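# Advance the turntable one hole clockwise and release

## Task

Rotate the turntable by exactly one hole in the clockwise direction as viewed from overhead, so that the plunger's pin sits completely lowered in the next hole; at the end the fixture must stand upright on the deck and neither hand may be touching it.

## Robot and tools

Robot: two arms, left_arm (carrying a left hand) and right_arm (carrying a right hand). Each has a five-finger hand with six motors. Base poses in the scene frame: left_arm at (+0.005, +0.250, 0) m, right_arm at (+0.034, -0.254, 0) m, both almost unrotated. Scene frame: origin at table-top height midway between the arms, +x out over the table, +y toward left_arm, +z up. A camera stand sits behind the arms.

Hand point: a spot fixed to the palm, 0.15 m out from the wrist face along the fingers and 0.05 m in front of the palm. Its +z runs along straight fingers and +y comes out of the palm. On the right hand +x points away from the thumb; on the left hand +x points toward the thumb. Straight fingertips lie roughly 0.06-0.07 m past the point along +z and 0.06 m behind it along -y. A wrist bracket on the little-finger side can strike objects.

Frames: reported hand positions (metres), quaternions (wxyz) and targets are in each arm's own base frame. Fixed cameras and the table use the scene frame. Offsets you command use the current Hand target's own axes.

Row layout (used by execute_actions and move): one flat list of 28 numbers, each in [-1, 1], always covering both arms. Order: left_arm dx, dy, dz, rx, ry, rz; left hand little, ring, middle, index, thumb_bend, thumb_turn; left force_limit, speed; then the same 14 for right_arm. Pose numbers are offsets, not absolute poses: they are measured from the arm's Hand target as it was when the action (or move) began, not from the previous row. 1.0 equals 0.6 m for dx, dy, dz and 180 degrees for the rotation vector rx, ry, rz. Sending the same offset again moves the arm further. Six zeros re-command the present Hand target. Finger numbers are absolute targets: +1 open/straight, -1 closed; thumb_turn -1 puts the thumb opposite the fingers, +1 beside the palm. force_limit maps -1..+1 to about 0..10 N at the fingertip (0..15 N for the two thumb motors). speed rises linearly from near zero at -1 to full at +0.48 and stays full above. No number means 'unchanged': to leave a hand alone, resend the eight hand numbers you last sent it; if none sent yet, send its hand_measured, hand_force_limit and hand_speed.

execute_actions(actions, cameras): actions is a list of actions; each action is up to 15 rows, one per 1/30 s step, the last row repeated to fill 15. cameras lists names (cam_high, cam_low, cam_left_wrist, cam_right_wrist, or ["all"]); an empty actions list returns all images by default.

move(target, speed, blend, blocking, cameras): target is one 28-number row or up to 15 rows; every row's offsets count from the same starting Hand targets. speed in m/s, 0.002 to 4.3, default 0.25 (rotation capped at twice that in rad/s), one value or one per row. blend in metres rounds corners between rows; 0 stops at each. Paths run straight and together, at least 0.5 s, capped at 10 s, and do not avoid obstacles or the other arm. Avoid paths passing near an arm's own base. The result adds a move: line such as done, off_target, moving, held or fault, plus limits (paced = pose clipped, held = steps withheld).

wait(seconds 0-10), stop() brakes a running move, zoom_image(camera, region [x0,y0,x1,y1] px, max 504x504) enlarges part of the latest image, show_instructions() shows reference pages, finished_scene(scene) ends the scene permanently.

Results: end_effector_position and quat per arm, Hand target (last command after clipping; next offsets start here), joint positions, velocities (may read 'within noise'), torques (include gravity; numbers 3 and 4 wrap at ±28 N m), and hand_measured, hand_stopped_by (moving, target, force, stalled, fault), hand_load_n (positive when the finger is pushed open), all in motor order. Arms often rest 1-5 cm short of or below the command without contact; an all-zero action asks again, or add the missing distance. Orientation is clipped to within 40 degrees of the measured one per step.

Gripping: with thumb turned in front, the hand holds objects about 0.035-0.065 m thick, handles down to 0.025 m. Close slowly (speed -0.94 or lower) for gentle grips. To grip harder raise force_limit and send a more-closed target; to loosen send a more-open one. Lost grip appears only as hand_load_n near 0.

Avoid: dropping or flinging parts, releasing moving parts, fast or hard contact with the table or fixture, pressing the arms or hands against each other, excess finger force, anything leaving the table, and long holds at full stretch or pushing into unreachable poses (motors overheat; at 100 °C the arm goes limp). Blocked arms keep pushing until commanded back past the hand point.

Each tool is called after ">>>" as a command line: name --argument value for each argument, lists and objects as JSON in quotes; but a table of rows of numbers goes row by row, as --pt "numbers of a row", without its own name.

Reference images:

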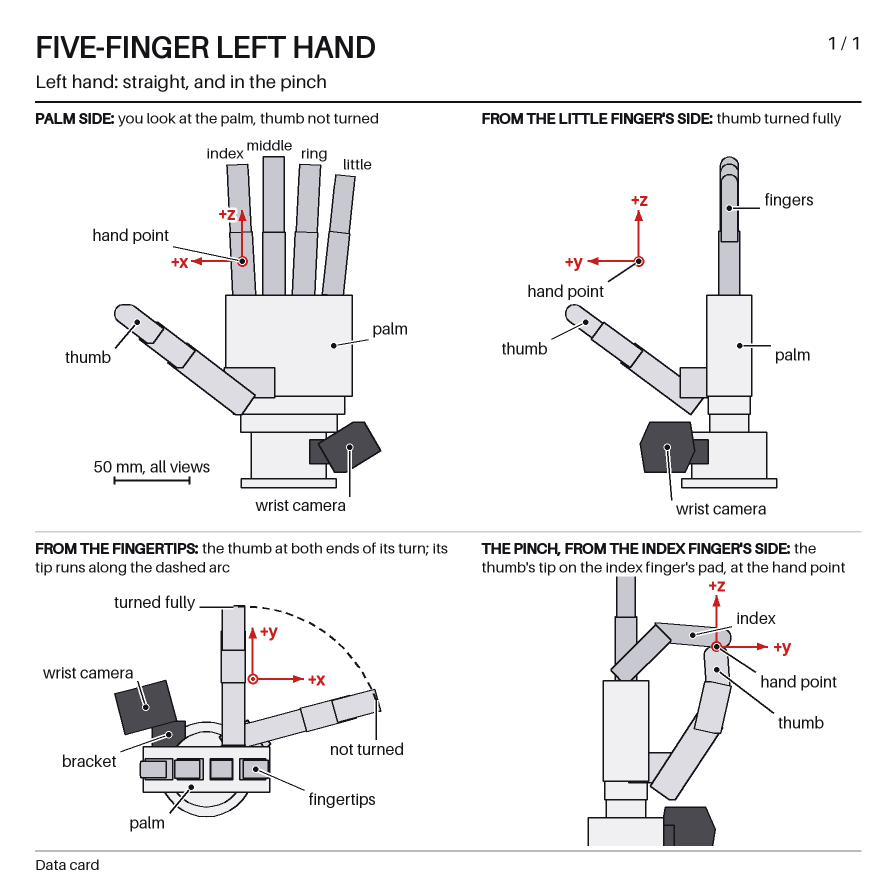

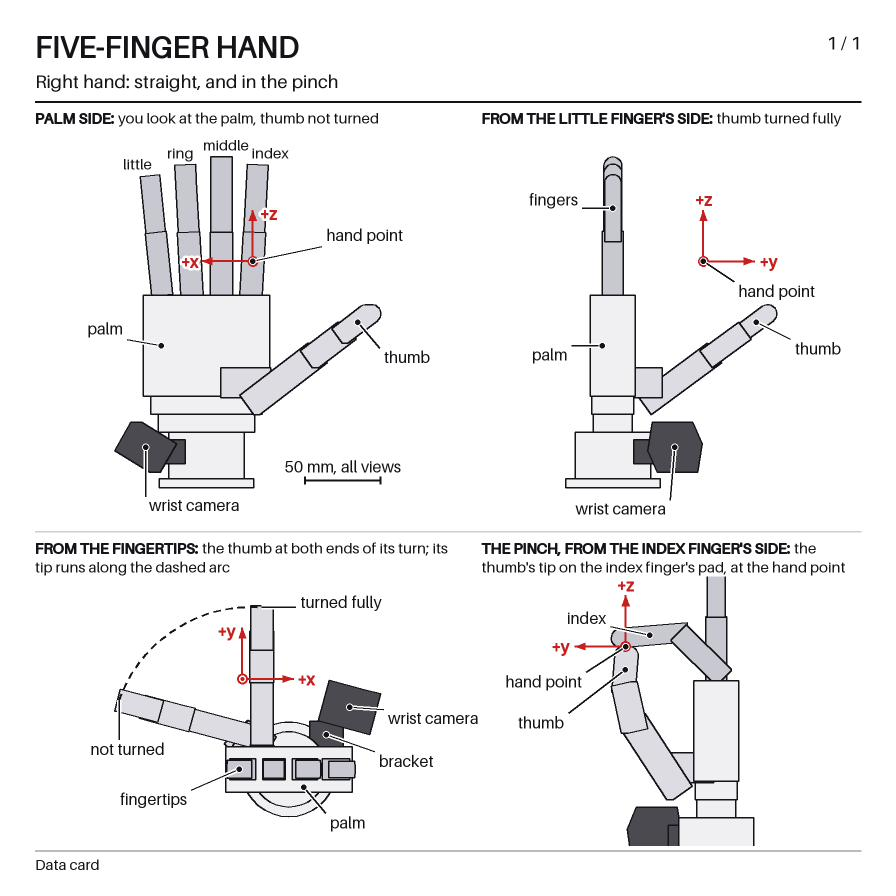

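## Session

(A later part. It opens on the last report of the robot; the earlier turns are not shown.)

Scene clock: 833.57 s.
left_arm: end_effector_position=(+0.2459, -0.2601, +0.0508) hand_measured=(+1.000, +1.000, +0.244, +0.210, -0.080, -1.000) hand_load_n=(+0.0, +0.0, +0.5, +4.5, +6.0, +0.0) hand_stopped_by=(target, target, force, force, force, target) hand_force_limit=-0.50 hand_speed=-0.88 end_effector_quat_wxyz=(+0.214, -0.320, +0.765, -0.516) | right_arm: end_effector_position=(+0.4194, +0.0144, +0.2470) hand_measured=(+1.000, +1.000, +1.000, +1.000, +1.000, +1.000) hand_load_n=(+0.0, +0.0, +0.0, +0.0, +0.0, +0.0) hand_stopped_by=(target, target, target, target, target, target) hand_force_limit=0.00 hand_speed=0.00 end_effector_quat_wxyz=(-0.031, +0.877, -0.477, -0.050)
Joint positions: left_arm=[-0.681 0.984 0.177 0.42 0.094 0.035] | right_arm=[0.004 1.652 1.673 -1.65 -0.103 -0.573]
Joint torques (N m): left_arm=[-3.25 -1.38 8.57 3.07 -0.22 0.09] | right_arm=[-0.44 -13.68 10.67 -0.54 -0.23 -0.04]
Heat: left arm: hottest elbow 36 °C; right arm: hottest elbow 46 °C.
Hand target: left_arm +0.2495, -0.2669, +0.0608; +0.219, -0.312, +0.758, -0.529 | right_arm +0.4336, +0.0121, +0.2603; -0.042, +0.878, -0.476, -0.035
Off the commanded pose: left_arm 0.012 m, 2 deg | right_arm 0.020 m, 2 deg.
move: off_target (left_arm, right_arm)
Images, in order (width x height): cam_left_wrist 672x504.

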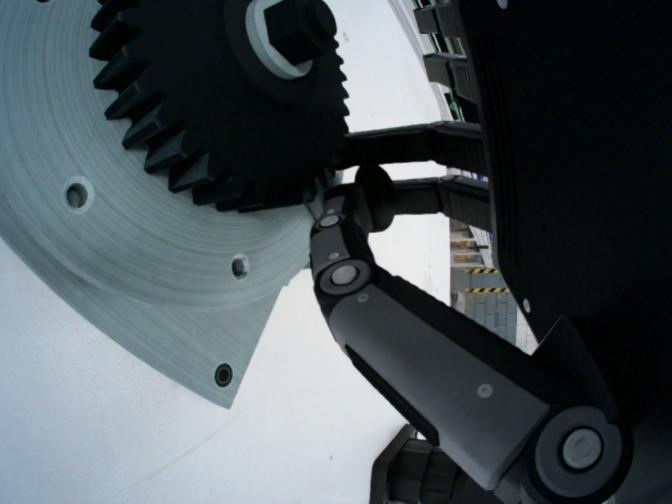

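>>> move --target '[0,-0.031,-0.0114,0,0,0,1,1,-0.3,-0.3,-0.4,-1,-0.5,-0.88,0,0,0,0,0,0,1,1,1,1,1,1,0,0]' --speed 0.05 --cameras '["cam_left_wrist","cam_right_wrist"]'

>>> zoom_image --camera "cam_left_wrist" --region '[220, 120, 400, 300]'

Scene clock: 845.73 s.
left_arm: end_effector_position=(+0.2405, -0.2586, +0.0644) hand_measured=(+1.000, +1.000, +0.244, +0.210, -0.082, -1.000) hand_load_n=(+0.0, +0.0, +2.5, +2.0, +0.0, +0.0) hand_stopped_by=(target, target, force, force, force, target) hand_force_limit=-0.50 hand_speed=-0.88 end_effector_quat_wxyz=(+0.214, -0.316, +0.764, -0.521) | right_arm: end_effector_position=(+0.4194, +0.0144, +0.2470) hand_measured=(+1.000, +1.000, +1.000, +1.000, +1.000, +1.000) hand_load_n=(+0.0, +0.0, -0.5, +0.0, +0.0, +0.0) hand_stopped_by=(target, target, target, target, target, target) hand_force_limit=0.00 hand_speed=0.00 end_effector_quat_wxyz=(-0.031, +0.877, -0.477, -0.050)
Joint positions: left_arm=[-0.687 0.891 0.181 0.335 0.095 0.035] | right_arm=[0.004 1.652 1.673 -1.65 -0.103 -0.573]
Joint torques (N m): left_arm=[-1.08 -1.73 11.3 1.52 -0.23 0.12] | right_arm=[-0.32 -13.63 10.7 -0.55 -0.23 -0.04]
Heat: left arm: hottest elbow 36 °C; right arm: hottest elbow 46 °C.
Hand target: left_arm +0.2493, -0.2669, +0.0804; +0.218, -0.312, +0.759, -0.529 | right_arm +0.4336, +0.0121, +0.2603; -0.042, +0.878, -0.476, -0.035
Off the commanded pose: left_arm 0.020 m, 1 deg | right_arm 0.020 m, 2 deg.
move: off_target (left_arm, right_arm)
Images, in order (width x height): cam_left_wrist 672x504, cam_right_wrist 672x504.

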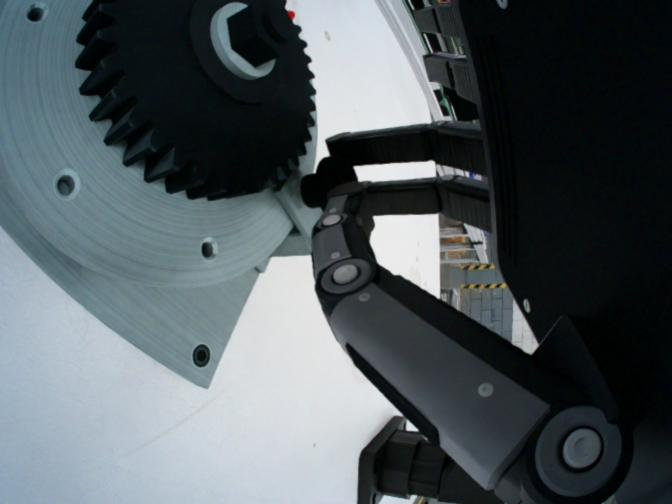

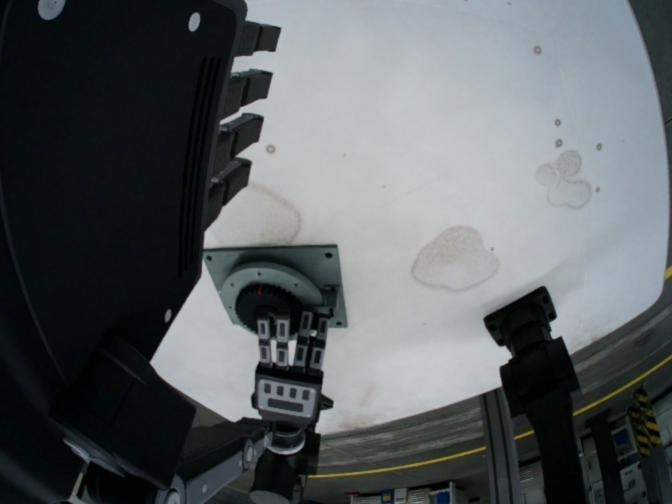

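Scaled by 2.800 from the camera's 672x504 image, which has a finer 960x720 frame.

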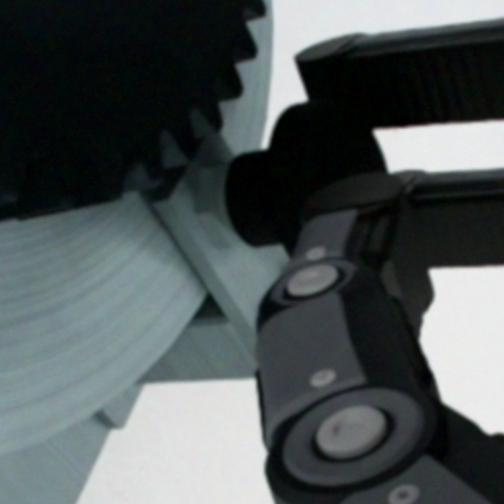

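>>> move --pt "0 0 0 0 0 0 1 1 1 1 0.3 -1 -0.3 -0.3 0 0 0 0 0 0 1 1 1 1 1 1 0 0" --pt "0.0017 -0.0413 -0.0328 0 0 0 1 1 1 1 0.3 -1 -0.3 -0.3 0 0 0 0 0 0 1 1 1 1 1 1 0 0" --pt "0.0047 0.0353 0.012 0 0 0 1 1 1 1 0.3 -1 -0.3 -0.3 0 0 0 0 0 0 1 1 1 1 1 1 0 0" --speed 0.1 --cameras '["cam_left_wrist"]'

>>> zoom_image --camera "cam_left_wrist" --region '[220, 120, 400, 300]'

Scene clock: 879.53 s.
left_arm: end_effector_position=(+0.2490, -0.2661, +0.0589) hand_measured=(+1.000, +1.000, +1.000, +1.000, +0.300, -1.000) hand_load_n=(+0.0, +0.0, +0.0, +0.0, +0.0, +0.0) hand_stopped_by=(target, target, target, target, target, target) hand_force_limit=-0.30 hand_speed=-0.30 end_effector_quat_wxyz=(+0.220, -0.314, +0.760, -0.525) | right_arm: end_effector_position=(+0.4194, +0.0144, +0.2470) hand_measured=(+1.000, +1.000, +1.000, +1.000, +1.000, +1.000) hand_load_n=(+0.0, +0.0, +0.0, +0.0, +0.0, +0.0) hand_stopped_by=(target, target, target, target, target, target) hand_force_limit=0.00 hand_speed=0.00 end_effector_quat_wxyz=(-0.031, +0.877, -0.477, -0.050)
Joint positions: left_arm=[-0.695 0.982 0.186 0.435 0.081 0.035] | right_arm=[0.004 1.652 1.673 -1.65 -0.103 -0.573]
Joint torques (N m): left_arm=[-1.14 -0.79 7.21 3.36 -0.27 0.06] | right_arm=[-0.38 -13.68 10.7 -0.55 -0.23 -0.04]
Heat: left arm: hottest elbow 38 °C; right arm: hottest elbow 47 °C.
Hand target: left_arm +0.2469, -0.2685, +0.0581; +0.218, -0.312, +0.759, -0.529 | right_arm +0.4336, +0.0121, +0.2603; -0.042, +0.878, -0.476, -0.035
Off the commanded pose: left_arm 0.003 m, 1 deg | right_arm 0.020 m, 2 deg.
move: off_target (right_arm)
Images, in order (width x height): cam_left_wrist 672x504.

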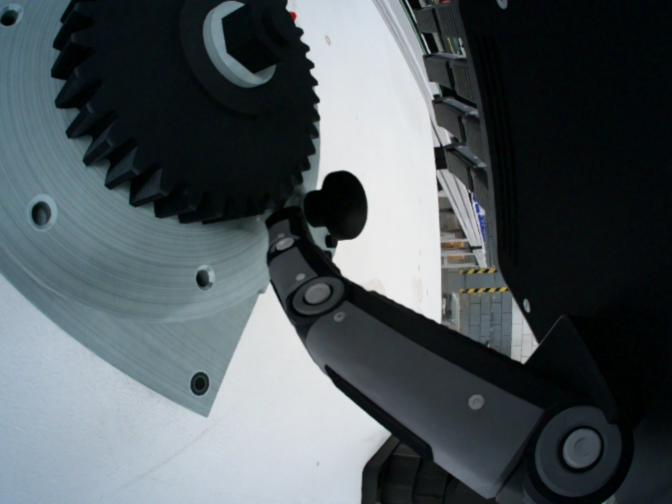

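Scaled by 2.800 from the camera's 672x504 image, which has a finer 960x720 frame.

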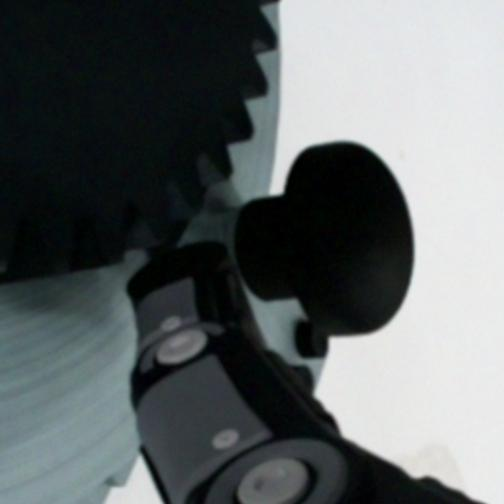

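>>> move --pt "0 -0.0548 -0.02 0 0 0 1 1 1 1 0.3 -1 -0.3 -0.3 0 0 0 0 0 0 1 1 1 1 1 1 0 0" --pt "0 0.0038 0.01 0 0 0 1 1 1 1 0.3 -1 -0.3 -0.3 0 0 0 0 0 0 1 1 1 1 1 1 0 0" --speed 0.1 --cameras '["cam_left_wrist"]'

>>> zoom_image --camera "cam_left_wrist" --region '[220, 120, 400, 300]'

Scene clock: 898.93 s.
left_arm: end_effector_position=(+0.2512, -0.2682, +0.0525) hand_measured=(+1.000, +1.000, +1.000, +1.000, +0.300, -1.000) hand_load_n=(+0.0, +0.0, +0.0, +0.0, +0.0, +0.0) hand_stopped_by=(target, target, target, target, target, target) hand_force_limit=-0.30 hand_speed=-0.30 end_effector_quat_wxyz=(+0.219, -0.315, +0.761, -0.523) | right_arm: end_effector_position=(+0.4194, +0.0144, +0.2470) hand_measured=(+1.000, +1.000, +1.000, +1.000, +1.000, +1.000) hand_load_n=(+0.0, +0.0, +0.0, +0.0, -0.5, +0.0) hand_stopped_by=(target, target, target, target, target, target) hand_force_limit=0.00 hand_speed=0.00 end_effector_quat_wxyz=(-0.031, +0.877, -0.477, -0.050)
Joint positions: left_arm=[-0.697 1.029 0.186 0.478 0.079 0.035] | right_arm=[0.004 1.652 1.673 -1.65 -0.103 -0.573]
Joint torques (N m): left_arm=[-1.32 -1.03 7.36 3.4 -0.27 0.01] | right_arm=[-0.38 -13.74 10.67 -0.54 -0.23 -0.04]
Heat: left arm: hottest elbow 37 °C; right arm: hottest elbow 47 °C.
Hand target: left_arm +0.2504, -0.2719, +0.0539; +0.218, -0.312, +0.759, -0.529 | right_arm +0.4336, +0.0121, +0.2603; -0.042, +0.878, -0.476, -0.035
Off the commanded pose: left_arm 0.004 m, 1 deg | right_arm 0.020 m, 2 deg.
move: off_target (right_arm)
Images, in order (width x height): cam_left_wrist 672x504.

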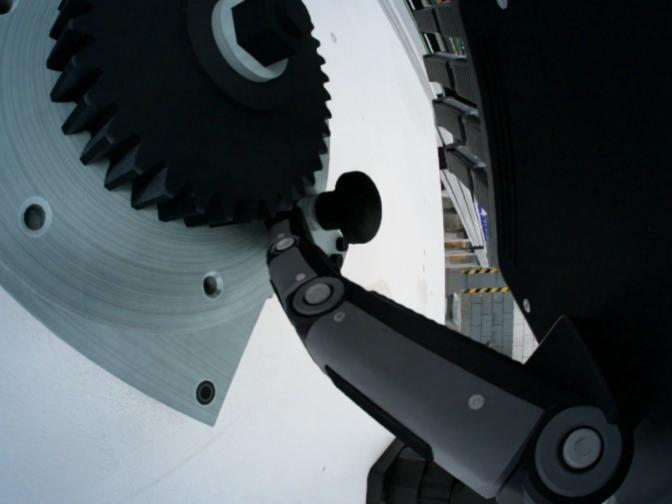

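Scaled by 2.800 from the camera's 672x504 image, which has a finer 960x720 frame.

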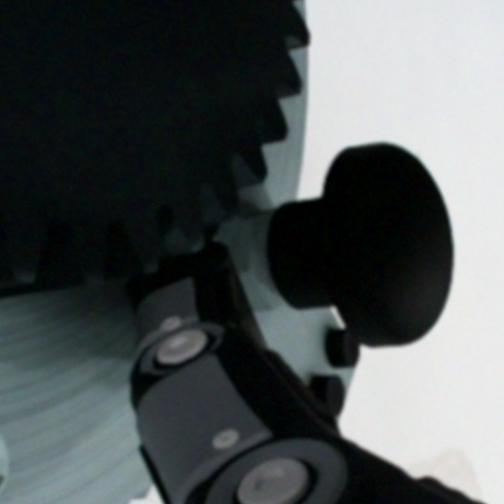

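>>> move --target '[0,0,0,0,0,0,1,1,-0.4,-0.4,-0.5,-1,-0.2,-0.9,0,0,0,0,0,0,1,1,1,1,1,1,0,0]' --speed 0.1 --cameras '["cam_left_wrist"]'

>>> zoom_image --camera "cam_left_wrist" --region '[220, 120, 400, 300]'

Scene clock: 912.90 s.
left_arm: end_effector_position=(+0.2488, -0.2663, +0.0466) hand_measured=(+1.000, +1.000, +0.360, +0.116, -0.026, -1.000) hand_load_n=(+0.0, +0.0, +2.0, +4.5, +7.5, +0.0) hand_stopped_by=(target, target, force, force, force, target) hand_force_limit=-0.20 hand_speed=-0.90 end_effector_quat_wxyz=(+0.216, -0.317, +0.765, -0.517) | right_arm: end_effector_position=(+0.4194, +0.0144, +0.2470) hand_measured=(+1.000, +1.000, +1.000, +1.000, +1.000, +1.000) hand_load_n=(+0.0, +0.0, +0.0, +0.0, +0.0, +0.0) hand_stopped_by=(target, target, target, target, target, target) hand_force_limit=0.00 hand_speed=0.00 end_effector_quat_wxyz=(-0.031, +0.877, -0.477, -0.050)
Joint positions: left_arm=[-0.698 1.039 0.181 0.478 0.078 0.035] | right_arm=[0.004 1.652 1.673 -1.65 -0.103 -0.573]
Joint torques (N m): left_arm=[-0.91 -1.79 7.76 3.21 -0.13 0.08] | right_arm=[-0.44 -13.8 10.69 -0.57 -0.23 -0.04]
Heat: left arm: hottest elbow 37 °C; right arm: hottest elbow 47 °C.
Hand target: left_arm +0.2505, -0.2719, +0.0540; +0.218, -0.312, +0.758, -0.529 | right_arm +0.4336, +0.0121, +0.2603; -0.042, +0.878, -0.476, -0.035
Off the commanded pose: left_arm 0.009 m, 2 deg | right_arm 0.020 m, 2 deg.
move: off_target (right_arm)
Images, in order (width x height): cam_left_wrist 672x504.

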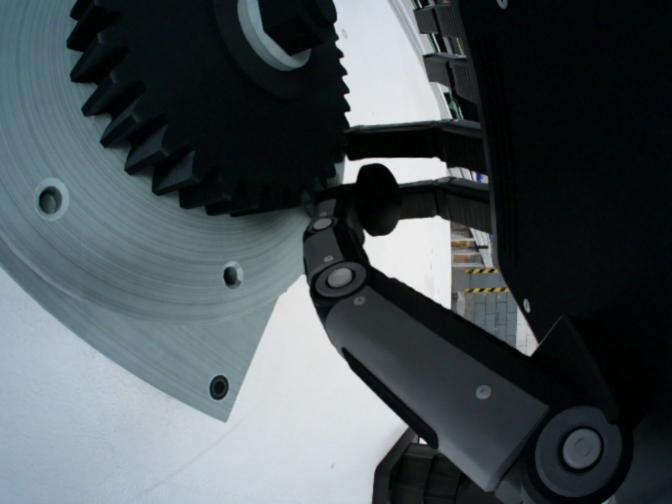

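Scaled by 2.800 from the camera's 672x504 image, which has a finer 960x720 frame.

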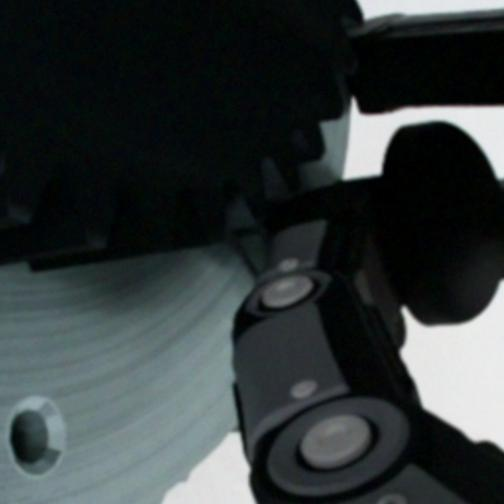

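>>> move --target '[0,-0.039,-0.0142,0,0,0,1,1,-0.4,-0.4,-0.5,-1,-0.2,-0.9,0,0,0,0,0,0,1,1,1,1,1,1,0,0]' --speed 0.05 --cameras '["cam_left_wrist","cam_right_wrist"]'

>>> zoom_image --camera "cam_left_wrist" --region '[220, 120, 400, 300]'

Scene clock: 926.43 s.
left_arm: end_effector_position=(+0.2378, -0.2629, +0.0595) hand_measured=(+1.000, +1.000, +0.358, +0.116, -0.028, -1.000) hand_load_n=(+0.0, +0.0, -0.5, +1.0, +0.0, +0.0) hand_stopped_by=(target, target, force, force, force, target) hand_force_limit=-0.20 hand_speed=-0.90 end_effector_quat_wxyz=(+0.209, -0.315, +0.767, -0.518) | right_arm: end_effector_position=(+0.4194, +0.0144, +0.2470) hand_measured=(+1.000, +1.000, +1.000, +1.000, +1.000, +1.000) hand_load_n=(+0.0, +0.0, +0.0, +0.0, +0.0, +0.0) hand_stopped_by=(target, target, target, target, target, target) hand_force_limit=0.00 hand_speed=0.00 end_effector_quat_wxyz=(-0.031, +0.877, -0.477, -0.050)
Joint positions: left_arm=[-0.706 0.919 0.183 0.348 0.085 0.029] | right_arm=[0.004 1.652 1.673 -1.65 -0.103 -0.573]
Joint torques (N m): left_arm=[-1.2 -1.79 11.74 1.62 -0.4 0.06] | right_arm=[-0.44 -13.74 10.7 -0.55 -0.23 -0.04]
Heat: left arm: hottest elbow 36 °C; right arm: hottest elbow 47 °C.
Hand target: left_arm +0.2505, -0.2721, +0.0789; +0.218, -0.312, +0.758, -0.529 | right_arm +0.4336, +0.0121, +0.2603; -0.042, +0.878, -0.476, -0.035
Off the commanded pose: left_arm 0.025 m, 2 deg | right_arm 0.020 m, 2 deg.
move: off_target (left_arm, right_arm)
Images, in order (width x height): cam_left_wrist 672x504, cam_right_wrist 672x504.

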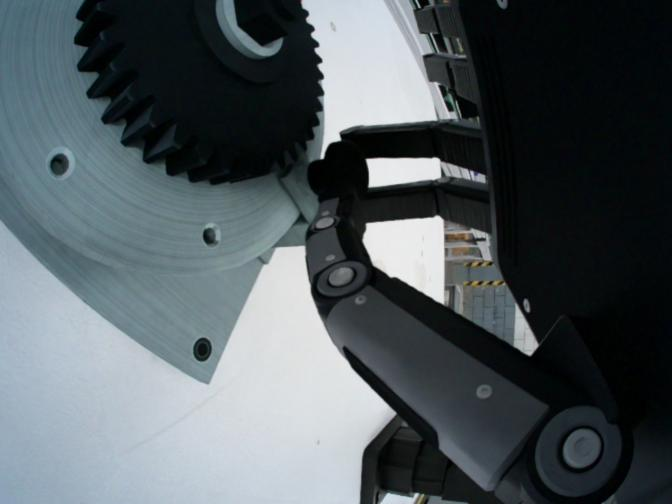

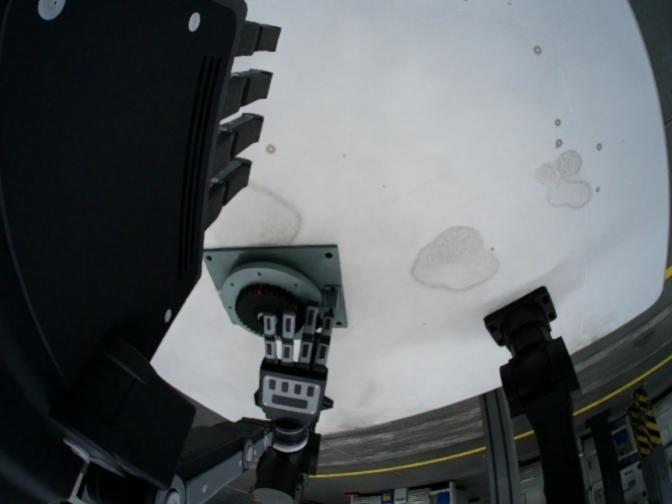

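Scaled by 2.800 from the camera's 672x504 image, which has a finer 960x720 frame.

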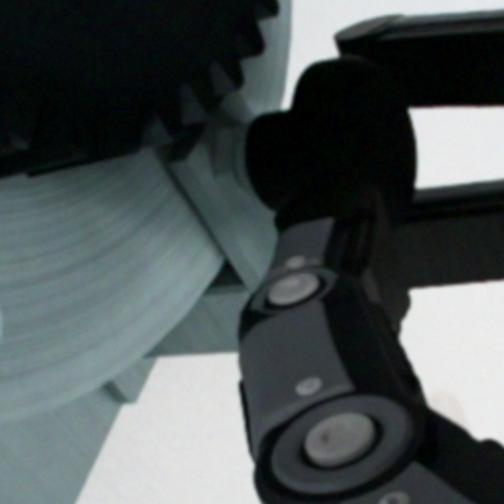

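>>> move --pt "0 0 0 0 0 0 1 1 1 1 0.3 -1 -0.3 -0.3 0 0 0 0 0 0 1 1 1 1 1 1 0 0" --pt "0 -0.0273 -0.0223 0 0 0 1 1 1 1 0.3 -1 -0.3 -0.3 0 0 0 0 0 0 1 1 1 1 1 1 0 0" --pt "-0.0067 0.0392 0.014 0 0 0 1 1 1 1 0.3 -1 -0.3 -0.3 0 0 0 0 0 0 1 1 1 1 1 1 0 0" --speed 0.1 --cameras '["cam_left_wrist"]'

>>> zoom_image --camera "cam_left_wrist" --region '[220, 120, 400, 300]'

Scene clock: 1014.17 s.
left_arm: end_effector_position=(+0.2480, -0.2689, +0.0511) hand_measured=(+1.000, +1.000, +1.000, +1.000, +0.300, -1.000) hand_load_n=(+0.0, +0.0, +0.0, -0.5, +0.0, +0.0) hand_stopped_by=(target, target, target, target, target, target) hand_force_limit=-0.30 hand_speed=-0.30 end_effector_quat_wxyz=(+0.212, -0.314, +0.762, -0.524) | right_arm: end_effector_position=(+0.4194, +0.0144, +0.2470) hand_measured=(+1.000, +1.000, +1.000, +1.000, +1.000, +1.000) hand_load_n=(+0.0, +0.0, +0.0, +0.0, +0.0, +0.0) hand_stopped_by=(target, target, target, target, target, target) hand_force_limit=0.00 hand_speed=0.00 end_effector_quat_wxyz=(-0.031, +0.877, -0.477, -0.050)
Joint positions: left_arm=[-0.696 1.03 0.183 0.477 0.093 0.029] | right_arm=[0.004 1.652 1.673 -1.65 -0.103 -0.573]
Joint torques (N m): left_arm=[-0.38 -1.79 7.53 3.22 -0.08 0.15] | right_arm=[-0.38 -13.74 10.7 -0.54 -0.23 -0.04]
Heat: left arm: hottest elbow 38 °C; right arm: hottest elbow 48 °C.
Hand target: left_arm +0.2533, -0.2690, +0.0539; +0.218, -0.312, +0.758, -0.529 | right_arm +0.4336, +0.0121, +0.2603; -0.042, +0.878, -0.476, -0.035
Off the commanded pose: left_arm 0.006 m, 1 deg | right_arm 0.020 m, 2 deg.
move: off_target (right_arm)
Images, in order (width x height): cam_left_wrist 672x504.

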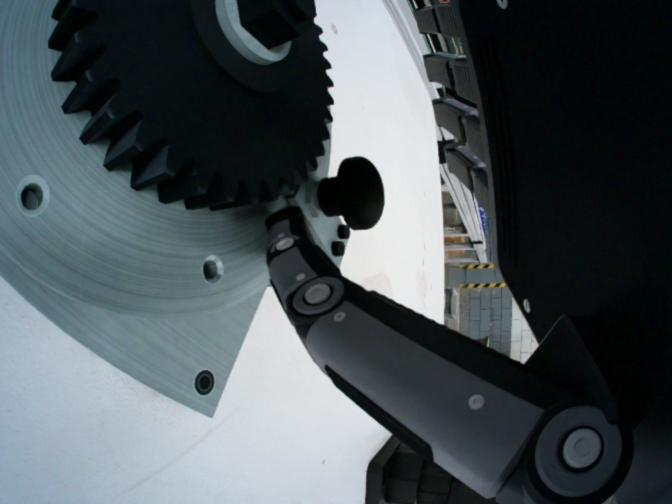

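Scaled by 2.800 from the camera's 672x504 image, which has a finer 960x720 frame.

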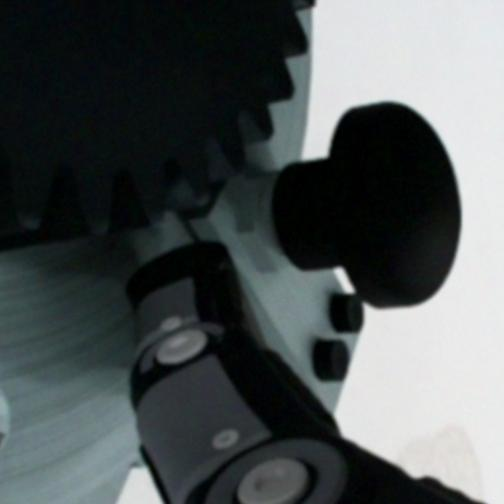

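>>> move --pt "-0.0047 -0.0565 -0.0155 0 0 0 1 1 1 1 0.3 -1 -0.3 -0.3 0 0 0 0 0 0 1 1 1 1 1 1 0 0" --pt "-0.0112 -0.0078 0.0072 0 0 0 1 1 1 1 0.3 -1 -0.3 -0.3 0 0 0 0 0 0 1 1 1 1 1 1 0 0" --speed 0.1 --cameras '["cam_left_wrist"]'

>>> zoom_image --camera "cam_left_wrist" --region '[220, 120, 400, 300]'

Scene clock: 1036.83 s.
left_arm: end_effector_position=(+0.2510, -0.2647, +0.0503) hand_measured=(+1.000, +1.000, +1.000, +1.000, +0.300, -1.000) hand_load_n=(+0.0, +0.0, +0.0, +0.0, +0.0, +0.0) hand_stopped_by=(target, target, target, target, target, target) hand_force_limit=-0.30 hand_speed=-0.30 end_effector_quat_wxyz=(+0.210, -0.316, +0.763, -0.524) | right_arm: end_effector_position=(+0.4194, +0.0144, +0.2470) hand_measured=(+1.000, +1.000, +1.000, +1.000, +1.000, +1.000) hand_load_n=(+0.0, +0.0, +0.0, +0.0, -0.5, +0.0) hand_stopped_by=(target, target, target, target, target, target) hand_force_limit=0.00 hand_speed=0.00 end_effector_quat_wxyz=(-0.031, +0.877, -0.477, -0.050)
Joint positions: left_arm=[-0.668 1.033 0.183 0.476 0.121 0.035] | right_arm=[0.004 1.652 1.673 -1.65 -0.103 -0.573]
Joint torques (N m): left_arm=[0.38 -0.73 9.03 2.93 -0.08 0.17] | right_arm=[-0.44 -13.74 10.67 -0.57 -0.23 -0.04]
Heat: left arm: hottest elbow 37 °C; right arm: hottest elbow 48 °C.
Hand target: left_arm +0.2620, -0.2683, +0.0568; +0.218, -0.312, +0.759, -0.529 | right_arm +0.4336, +0.0121, +0.2603; -0.042, +0.878, -0.476, -0.035
Off the commanded pose: left_arm 0.013 m, 1 deg | right_arm 0.020 m, 2 deg.
move: off_target (left_arm, right_arm)
Images, in order (width x height): cam_left_wrist 672x504.

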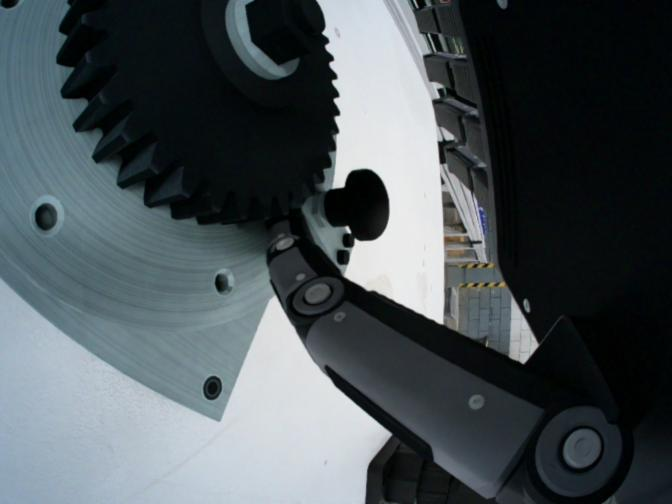

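Scaled by 2.800 from the camera's 672x504 image, which has a finer 960x720 frame.

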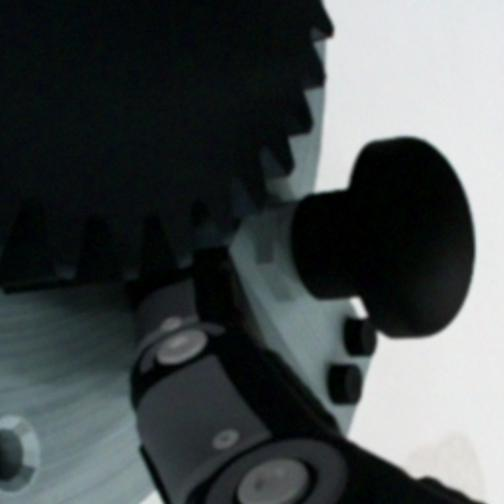

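>>> move --target '[0,0,0,0,0,0,1,1,-0.4,-0.4,-0.5,-1,-0.1,-0.9,0,0,0,0,0,0,1,1,1,1,1,1,0,0]' --speed 0.1 --cameras '["cam_left_wrist"]'

>>> zoom_image --camera "cam_left_wrist" --region '[220, 120, 400, 300]'

Scene clock: 1054.37 s.
left_arm: end_effector_position=(+0.2506, -0.2637, +0.0462) hand_measured=(+1.000, +1.000, +0.368, +0.128, -0.030, -1.000) hand_load_n=(+0.0, -0.5, +0.0, +6.5, +9.5, +0.5) hand_stopped_by=(target, target, force, force, force, target) hand_force_limit=-0.10 hand_speed=-0.90 end_effector_quat_wxyz=(+0.209, -0.314, +0.766, -0.519) | right_arm: end_effector_position=(+0.4194, +0.0144, +0.2470) hand_measured=(+1.000, +1.000, +1.000, +1.000, +1.000, +1.000) hand_load_n=(+0.0, +0.0, +0.0, +0.0, +0.0, +0.0) hand_stopped_by=(target, target, target, target, target, target) hand_force_limit=0.00 hand_speed=0.00 end_effector_quat_wxyz=(-0.031, +0.877, -0.477, -0.050)
Joint positions: left_arm=[-0.667 1.044 0.183 0.477 0.122 0.043] | right_arm=[0.004 1.652 1.673 -1.65 -0.103 -0.573]
Joint torques (N m): left_arm=[0.32 -1.44 8.96 2.96 -0.14 0.11] | right_arm=[-0.38 -13.74 10.7 -0.54 -0.23 -0.04]
Heat: left arm: hottest elbow 37 °C; right arm: hottest elbow 48 °C.
Hand target: left_arm +0.2620, -0.2683, +0.0568; +0.218, -0.312, +0.759, -0.529 | right_arm +0.4336, +0.0121, +0.2603; -0.042, +0.878, -0.476, -0.035
Off the commanded pose: left_arm 0.016 m, 2 deg | right_arm 0.020 m, 2 deg.
move: off_target (left_arm, right_arm)
Images, in order (width x height): cam_left_wrist 672x504.

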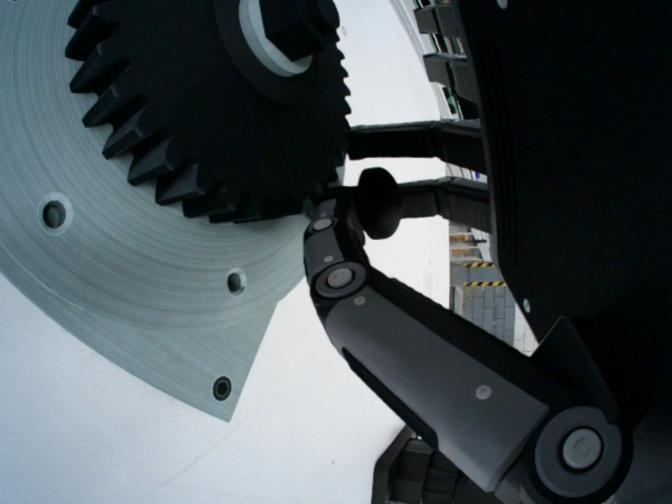

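Scaled by 2.800 from the camera's 672x504 image, which has a finer 960x720 frame.

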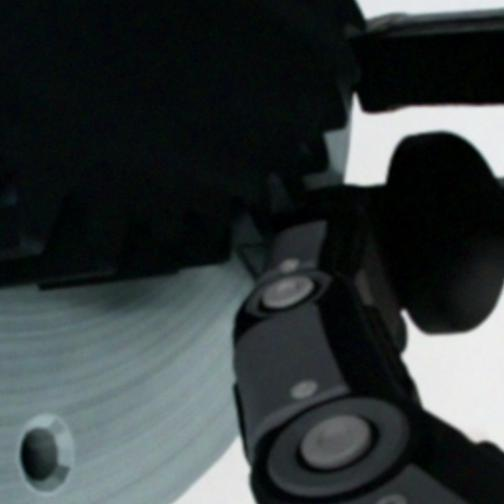

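>>> move --target '[-0.007,-0.0527,-0.0017,0,0,0,1,1,-0.4,-0.4,-0.5,-1,-0.1,-0.9,0,0,0,0,0,0,1,1,1,1,1,1,0,0]' --speed 0.05 --cameras '["cam_left_wrist"]'

>>> zoom_image --camera "cam_left_wrist" --region '[220, 120, 400, 300]'

Scene clock: 1064.63 s.
left_arm: end_effector_position=(+0.2487, -0.2608, +0.0507) hand_measured=(+1.000, +1.000, +0.368, +0.128, -0.030, -1.000) hand_load_n=(+0.0, -0.5, +0.0, +15.5, +10.0, +0.5) hand_stopped_by=(target, target, force, force, force, target) hand_force_limit=-0.10 hand_speed=-0.90 end_effector_quat_wxyz=(+0.199, -0.322, +0.778, -0.502) | right_arm: end_effector_position=(+0.4194, +0.0144, +0.2470) hand_measured=(+1.000, +1.000, +1.000, +1.000, +1.000, +1.000) hand_load_n=(+0.0, +0.0, +0.0, +0.0, +0.0, +0.0) hand_stopped_by=(target, target, target, target, target, target) hand_force_limit=0.00 hand_speed=0.00 end_effector_quat_wxyz=(-0.031, +0.877, -0.477, -0.050)
Joint positions: left_arm=[-0.661 0.989 0.215 0.341 0.128 0.043] | right_arm=[0.004 1.652 1.673 -1.65 -0.103 -0.573]
Joint torques (N m): left_arm=[-0.21 -4.72 12.27 1.85 0.05 0.2] | right_arm=[-0.38 -13.8 10.7 -0.54 -0.23 -0.04]
Heat: left arm: hottest elbow 37 °C; right arm: hottest elbow 48 °C.
Hand target: left_arm +0.2718, -0.2725, +0.0867; +0.218, -0.312, +0.759, -0.529 | right_arm +0.4336, +0.0121, +0.2603; -0.042, +0.878, -0.476, -0.035
Off the commanded pose: left_arm 0.044 m, 5 deg | right_arm 0.020 m, 2 deg.
move: off_target (left_arm, right_arm)
Images, in order (width x height): cam_left_wrist 672x504.

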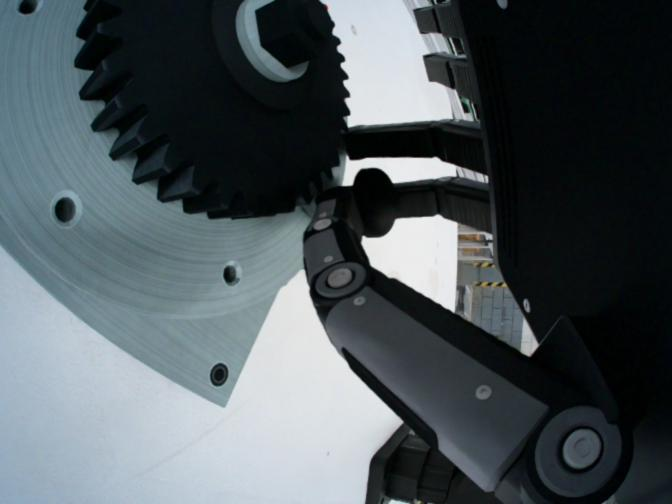

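Scaled by 2.800 from the camera's 672x504 image, which has a finer 960x720 frame.

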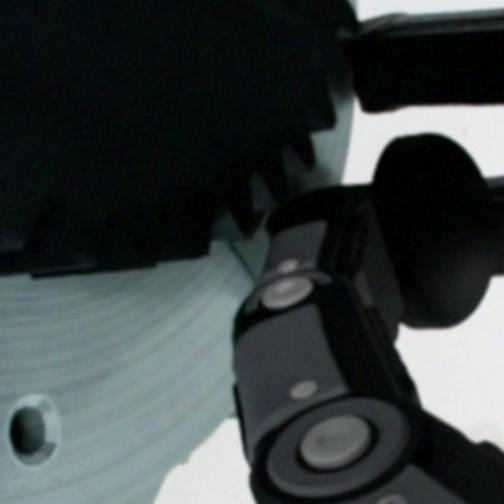

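>>> wait --seconds 0.2 --cameras '["all"]'

>>> zoom_image --camera "cam_right_wrist" --region '[190, 230, 370, 400]'

>>> zoom_image --camera "cam_low" --region '[310, 200, 430, 280]'

Scene clock: 1079.70 s.
left_arm: end_effector_position=(+0.2487, -0.2608, +0.0507) hand_measured=(+1.000, +1.000, +0.368, +0.128, -0.030, -1.000) hand_load_n=(+0.0, +0.0, -0.5, +15.5, +10.0, +0.5) hand_stopped_by=(target, target, force, force, force, target) hand_force_limit=-0.10 hand_speed=-0.90 end_effector_quat_wxyz=(+0.199, -0.322, +0.778, -0.502) | right_arm: end_effector_position=(+0.4194, +0.0144, +0.2470) hand_measured=(+1.000, +1.000, +1.000, +1.000, +1.000, +1.000) hand_load_n=(+0.0, +0.0, +0.0, +0.0, +0.0, +0.5) hand_stopped_by=(target, target, target, target, target, target) hand_force_limit=0.00 hand_speed=0.00 end_effector_quat_wxyz=(-0.031, +0.877, -0.477, -0.050)
Joint positions: left_arm=[-0.661 0.989 0.215 0.341 0.128 0.043] | right_arm=[0.004 1.652 1.673 -1.65 -0.103 -0.573]
Joint torques (N m): left_arm=[0.09 -3.55 12.27 1.91 0.04 0.22] | right_arm=[-0.38 -13.63 10.7 -0.55 -0.23 -0.04]
Heat: left arm: hottest elbow 38 °C; right arm: hottest elbow 49 °C.
Hand target: left_arm +0.2718, -0.2725, +0.0867; +0.218, -0.312, +0.759, -0.529 | right_arm +0.4336, +0.0121, +0.2603; -0.042, +0.878, -0.476, -0.035
Off the commanded pose: left_arm 0.044 m, 5 deg | right_arm 0.020 m, 2 deg.
wait: 0.20 s; at rest from the start

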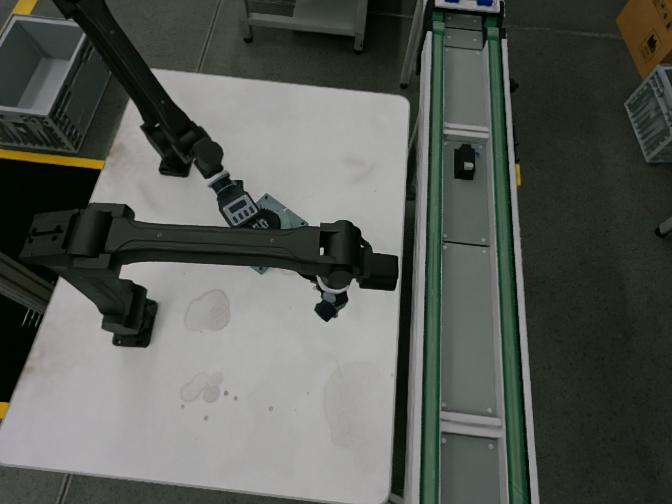

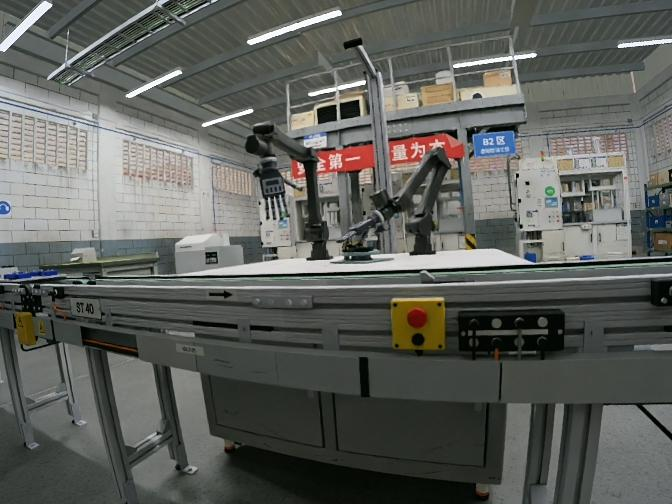

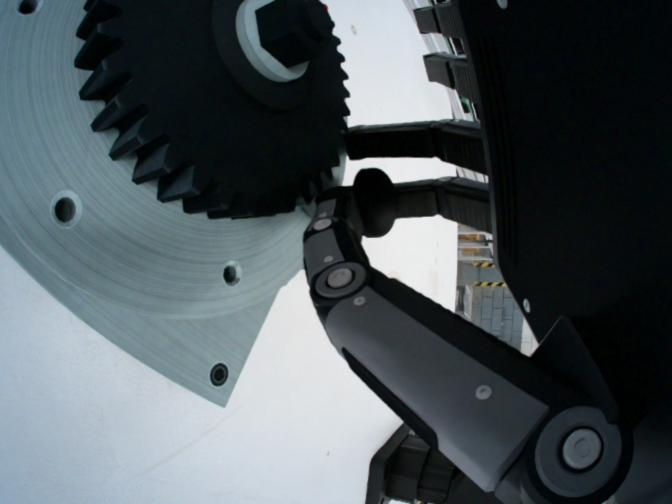

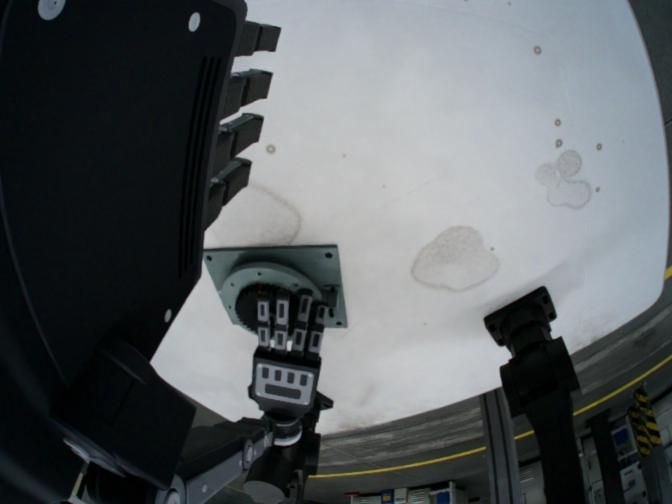

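Scaled by 2.800 from the camera's 672x504 image, which has a finer 960x720 frame.

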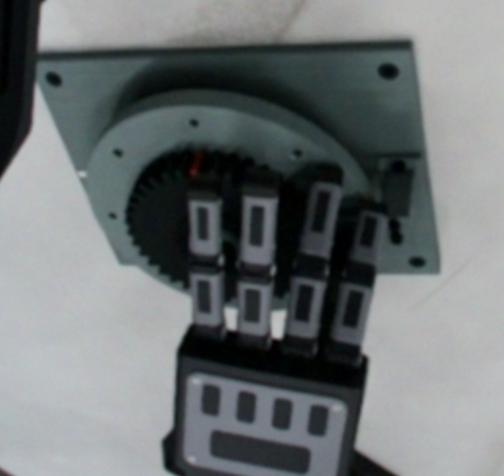

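Scaled by 4.200 from the camera's 672x504 image, which has a finer 960x720 frame.

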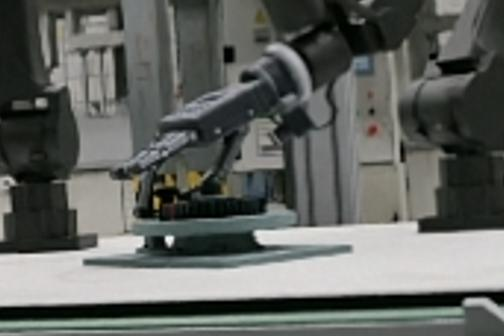

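>>> move --target '[0,-0.0235,-0.0086,0,0,0,1,1,-0.4,-0.4,-0.5,-1,-0.1,-0.9,0,0,0,0,0,0,1,1,1,1,1,1,0,0]' --speed 0.05 --cameras '["cam_left_wrist","cam_low"]'

>>> zoom_image --camera "cam_left_wrist" --region '[220, 120, 400, 300]'

>>> zoom_image --camera "cam_low" --region '[310, 200, 430, 280]'

Scene clock: 1090.57 s.
left_arm: end_effector_position=(+0.2442, -0.2573, +0.0533) hand_measured=(+1.000, +1.000, +0.368, +0.128, -0.030, -1.000) hand_load_n=(+0.0, +0.0, +0.0, +20.0, +12.5, -1.5) hand_stopped_by=(target, target, force, force, force, target) hand_force_limit=-0.10 hand_speed=-0.90 end_effector_quat_wxyz=(+0.193, -0.326, +0.784, -0.492) | right_arm: end_effector_position=(+0.4194, +0.0144, +0.2470) hand_measured=(+1.000, +1.000, +1.000, +1.000, +1.000, +1.000) hand_load_n=(+0.0, +0.0, +0.0, +0.0, +0.0, +0.0) hand_stopped_by=(target, target, target, target, target, target) hand_force_limit=0.00 hand_speed=0.00 end_effector_quat_wxyz=(-0.031, +0.877, -0.477, -0.050)
Joint positions: left_arm=[-0.661 0.946 0.226 0.257 0.128 0.043] | right_arm=[0.004 1.652 1.673 -1.65 -0.103 -0.573]
Joint torques (N m): left_arm=[0.67 -5.36 13.68 2.13 -0.04 0.16] | right_arm=[-0.5 -13.74 10.67 -0.55 -0.23 -0.04]
Heat: left arm: hottest elbow 38 °C; right arm: hottest elbow 49 °C.
Hand target: left_arm +0.2718, -0.2725, +0.1018; +0.218, -0.312, +0.759, -0.529 | right_arm +0.4336, +0.0121, +0.2603; -0.042, +0.878, -0.476, -0.035
Off the commanded pose: left_arm 0.058 m, 6 deg | right_arm 0.020 m, 2 deg.
move: off_target (left_arm, right_arm)
Images, in order (width x height): cam_low 672x504, cam_left_wrist 672x504.

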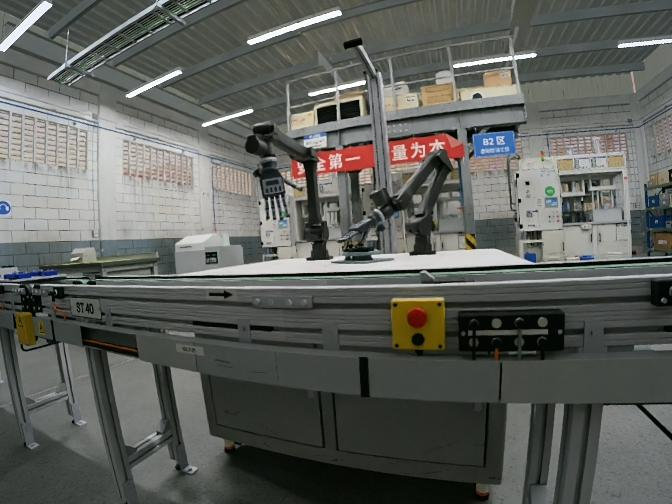

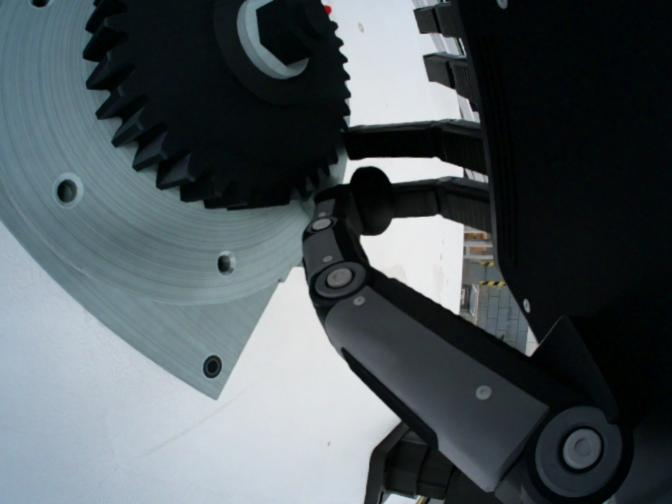

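Scaled by 2.800 from the camera's 672x504 image, which has a finer 960x720 frame.

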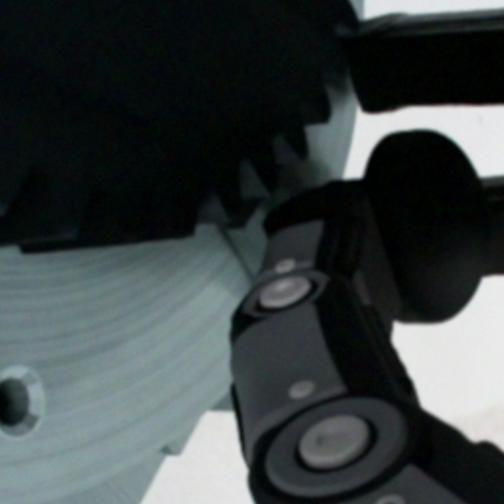

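Scaled by 4.200 from the camera's 672x504 image, which has a finer 960x720 frame.

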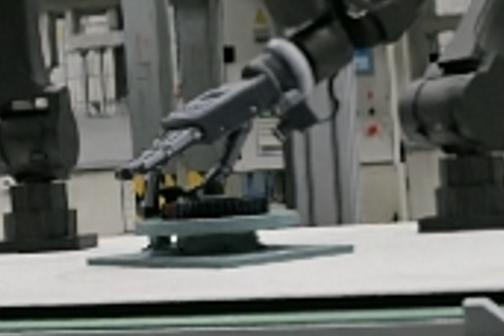

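>>> move --target '[0.007,0.0527,0.0017,0,0,0,1,1,-0.4,-0.4,-0.5,-1,-0.1,-0.9,0,0,0,0,0,0,1,1,1,1,1,1,0,0]' --speed 0.1 --cameras '["cam_left_wrist"]'

Scene clock: 1108.80 s.
left_arm: end_effector_position=(+0.2466, -0.2588, +0.0517) hand_measured=(+1.000, +1.000, +0.368, +0.128, -0.028, -1.000) hand_load_n=(+0.0, +0.0, +0.0, +6.0, +11.5, +0.5) hand_stopped_by=(target, target, force, force, force, target) hand_force_limit=-0.10 hand_speed=-0.90 end_effector_quat_wxyz=(+0.201, -0.321, +0.776, -0.505) | right_arm: end_effector_position=(+0.4194, +0.0144, +0.2470) hand_measured=(+1.000, +1.000, +1.000, +1.000, +1.000, +1.000) hand_load_n=(+0.0, +0.0, +0.0, +0.0, +0.0, +0.0) hand_stopped_by=(target, target, target, target, target, target) hand_force_limit=0.00 hand_speed=0.00 end_effector_quat_wxyz=(-0.031, +0.877, -0.477, -0.050)
Joint positions: left_arm=[-0.661 0.971 0.205 0.34 0.126 0.044] | right_arm=[0.004 1.652 1.673 -1.65 -0.103 -0.573]
Joint torques (N m): left_arm=[-0.38 -0.97 9.33 4.49 -0.32 0.15] | right_arm=[-0.38 -13.74 10.71 -0.57 -0.23 -0.04]
Heat: left arm: hottest elbow 39 °C; right arm: hottest elbow 49 °C.
Hand target: left_arm +0.2618, -0.2683, +0.0717; +0.218, -0.312, +0.759, -0.529 | right_arm +0.4336, +0.0121, +0.2603; -0.042, +0.878, -0.476, -0.035
Off the commanded pose: left_arm 0.027 m, 4 deg | right_arm 0.020 m, 2 deg.
move: off_target (left_arm, right_arm)
Images, in order (width x height): cam_left_wrist 672x504.

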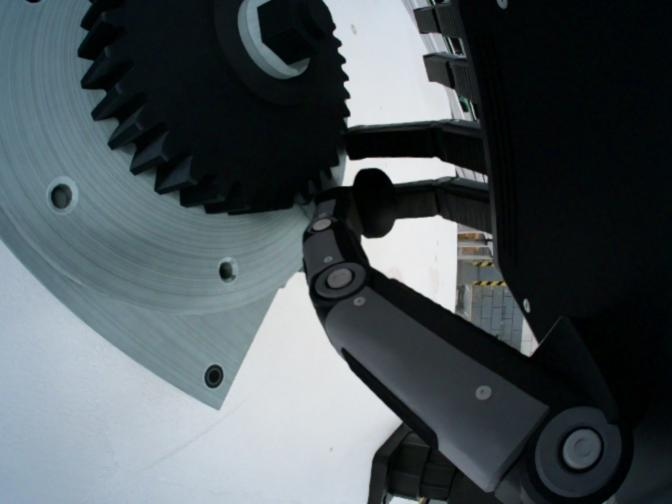

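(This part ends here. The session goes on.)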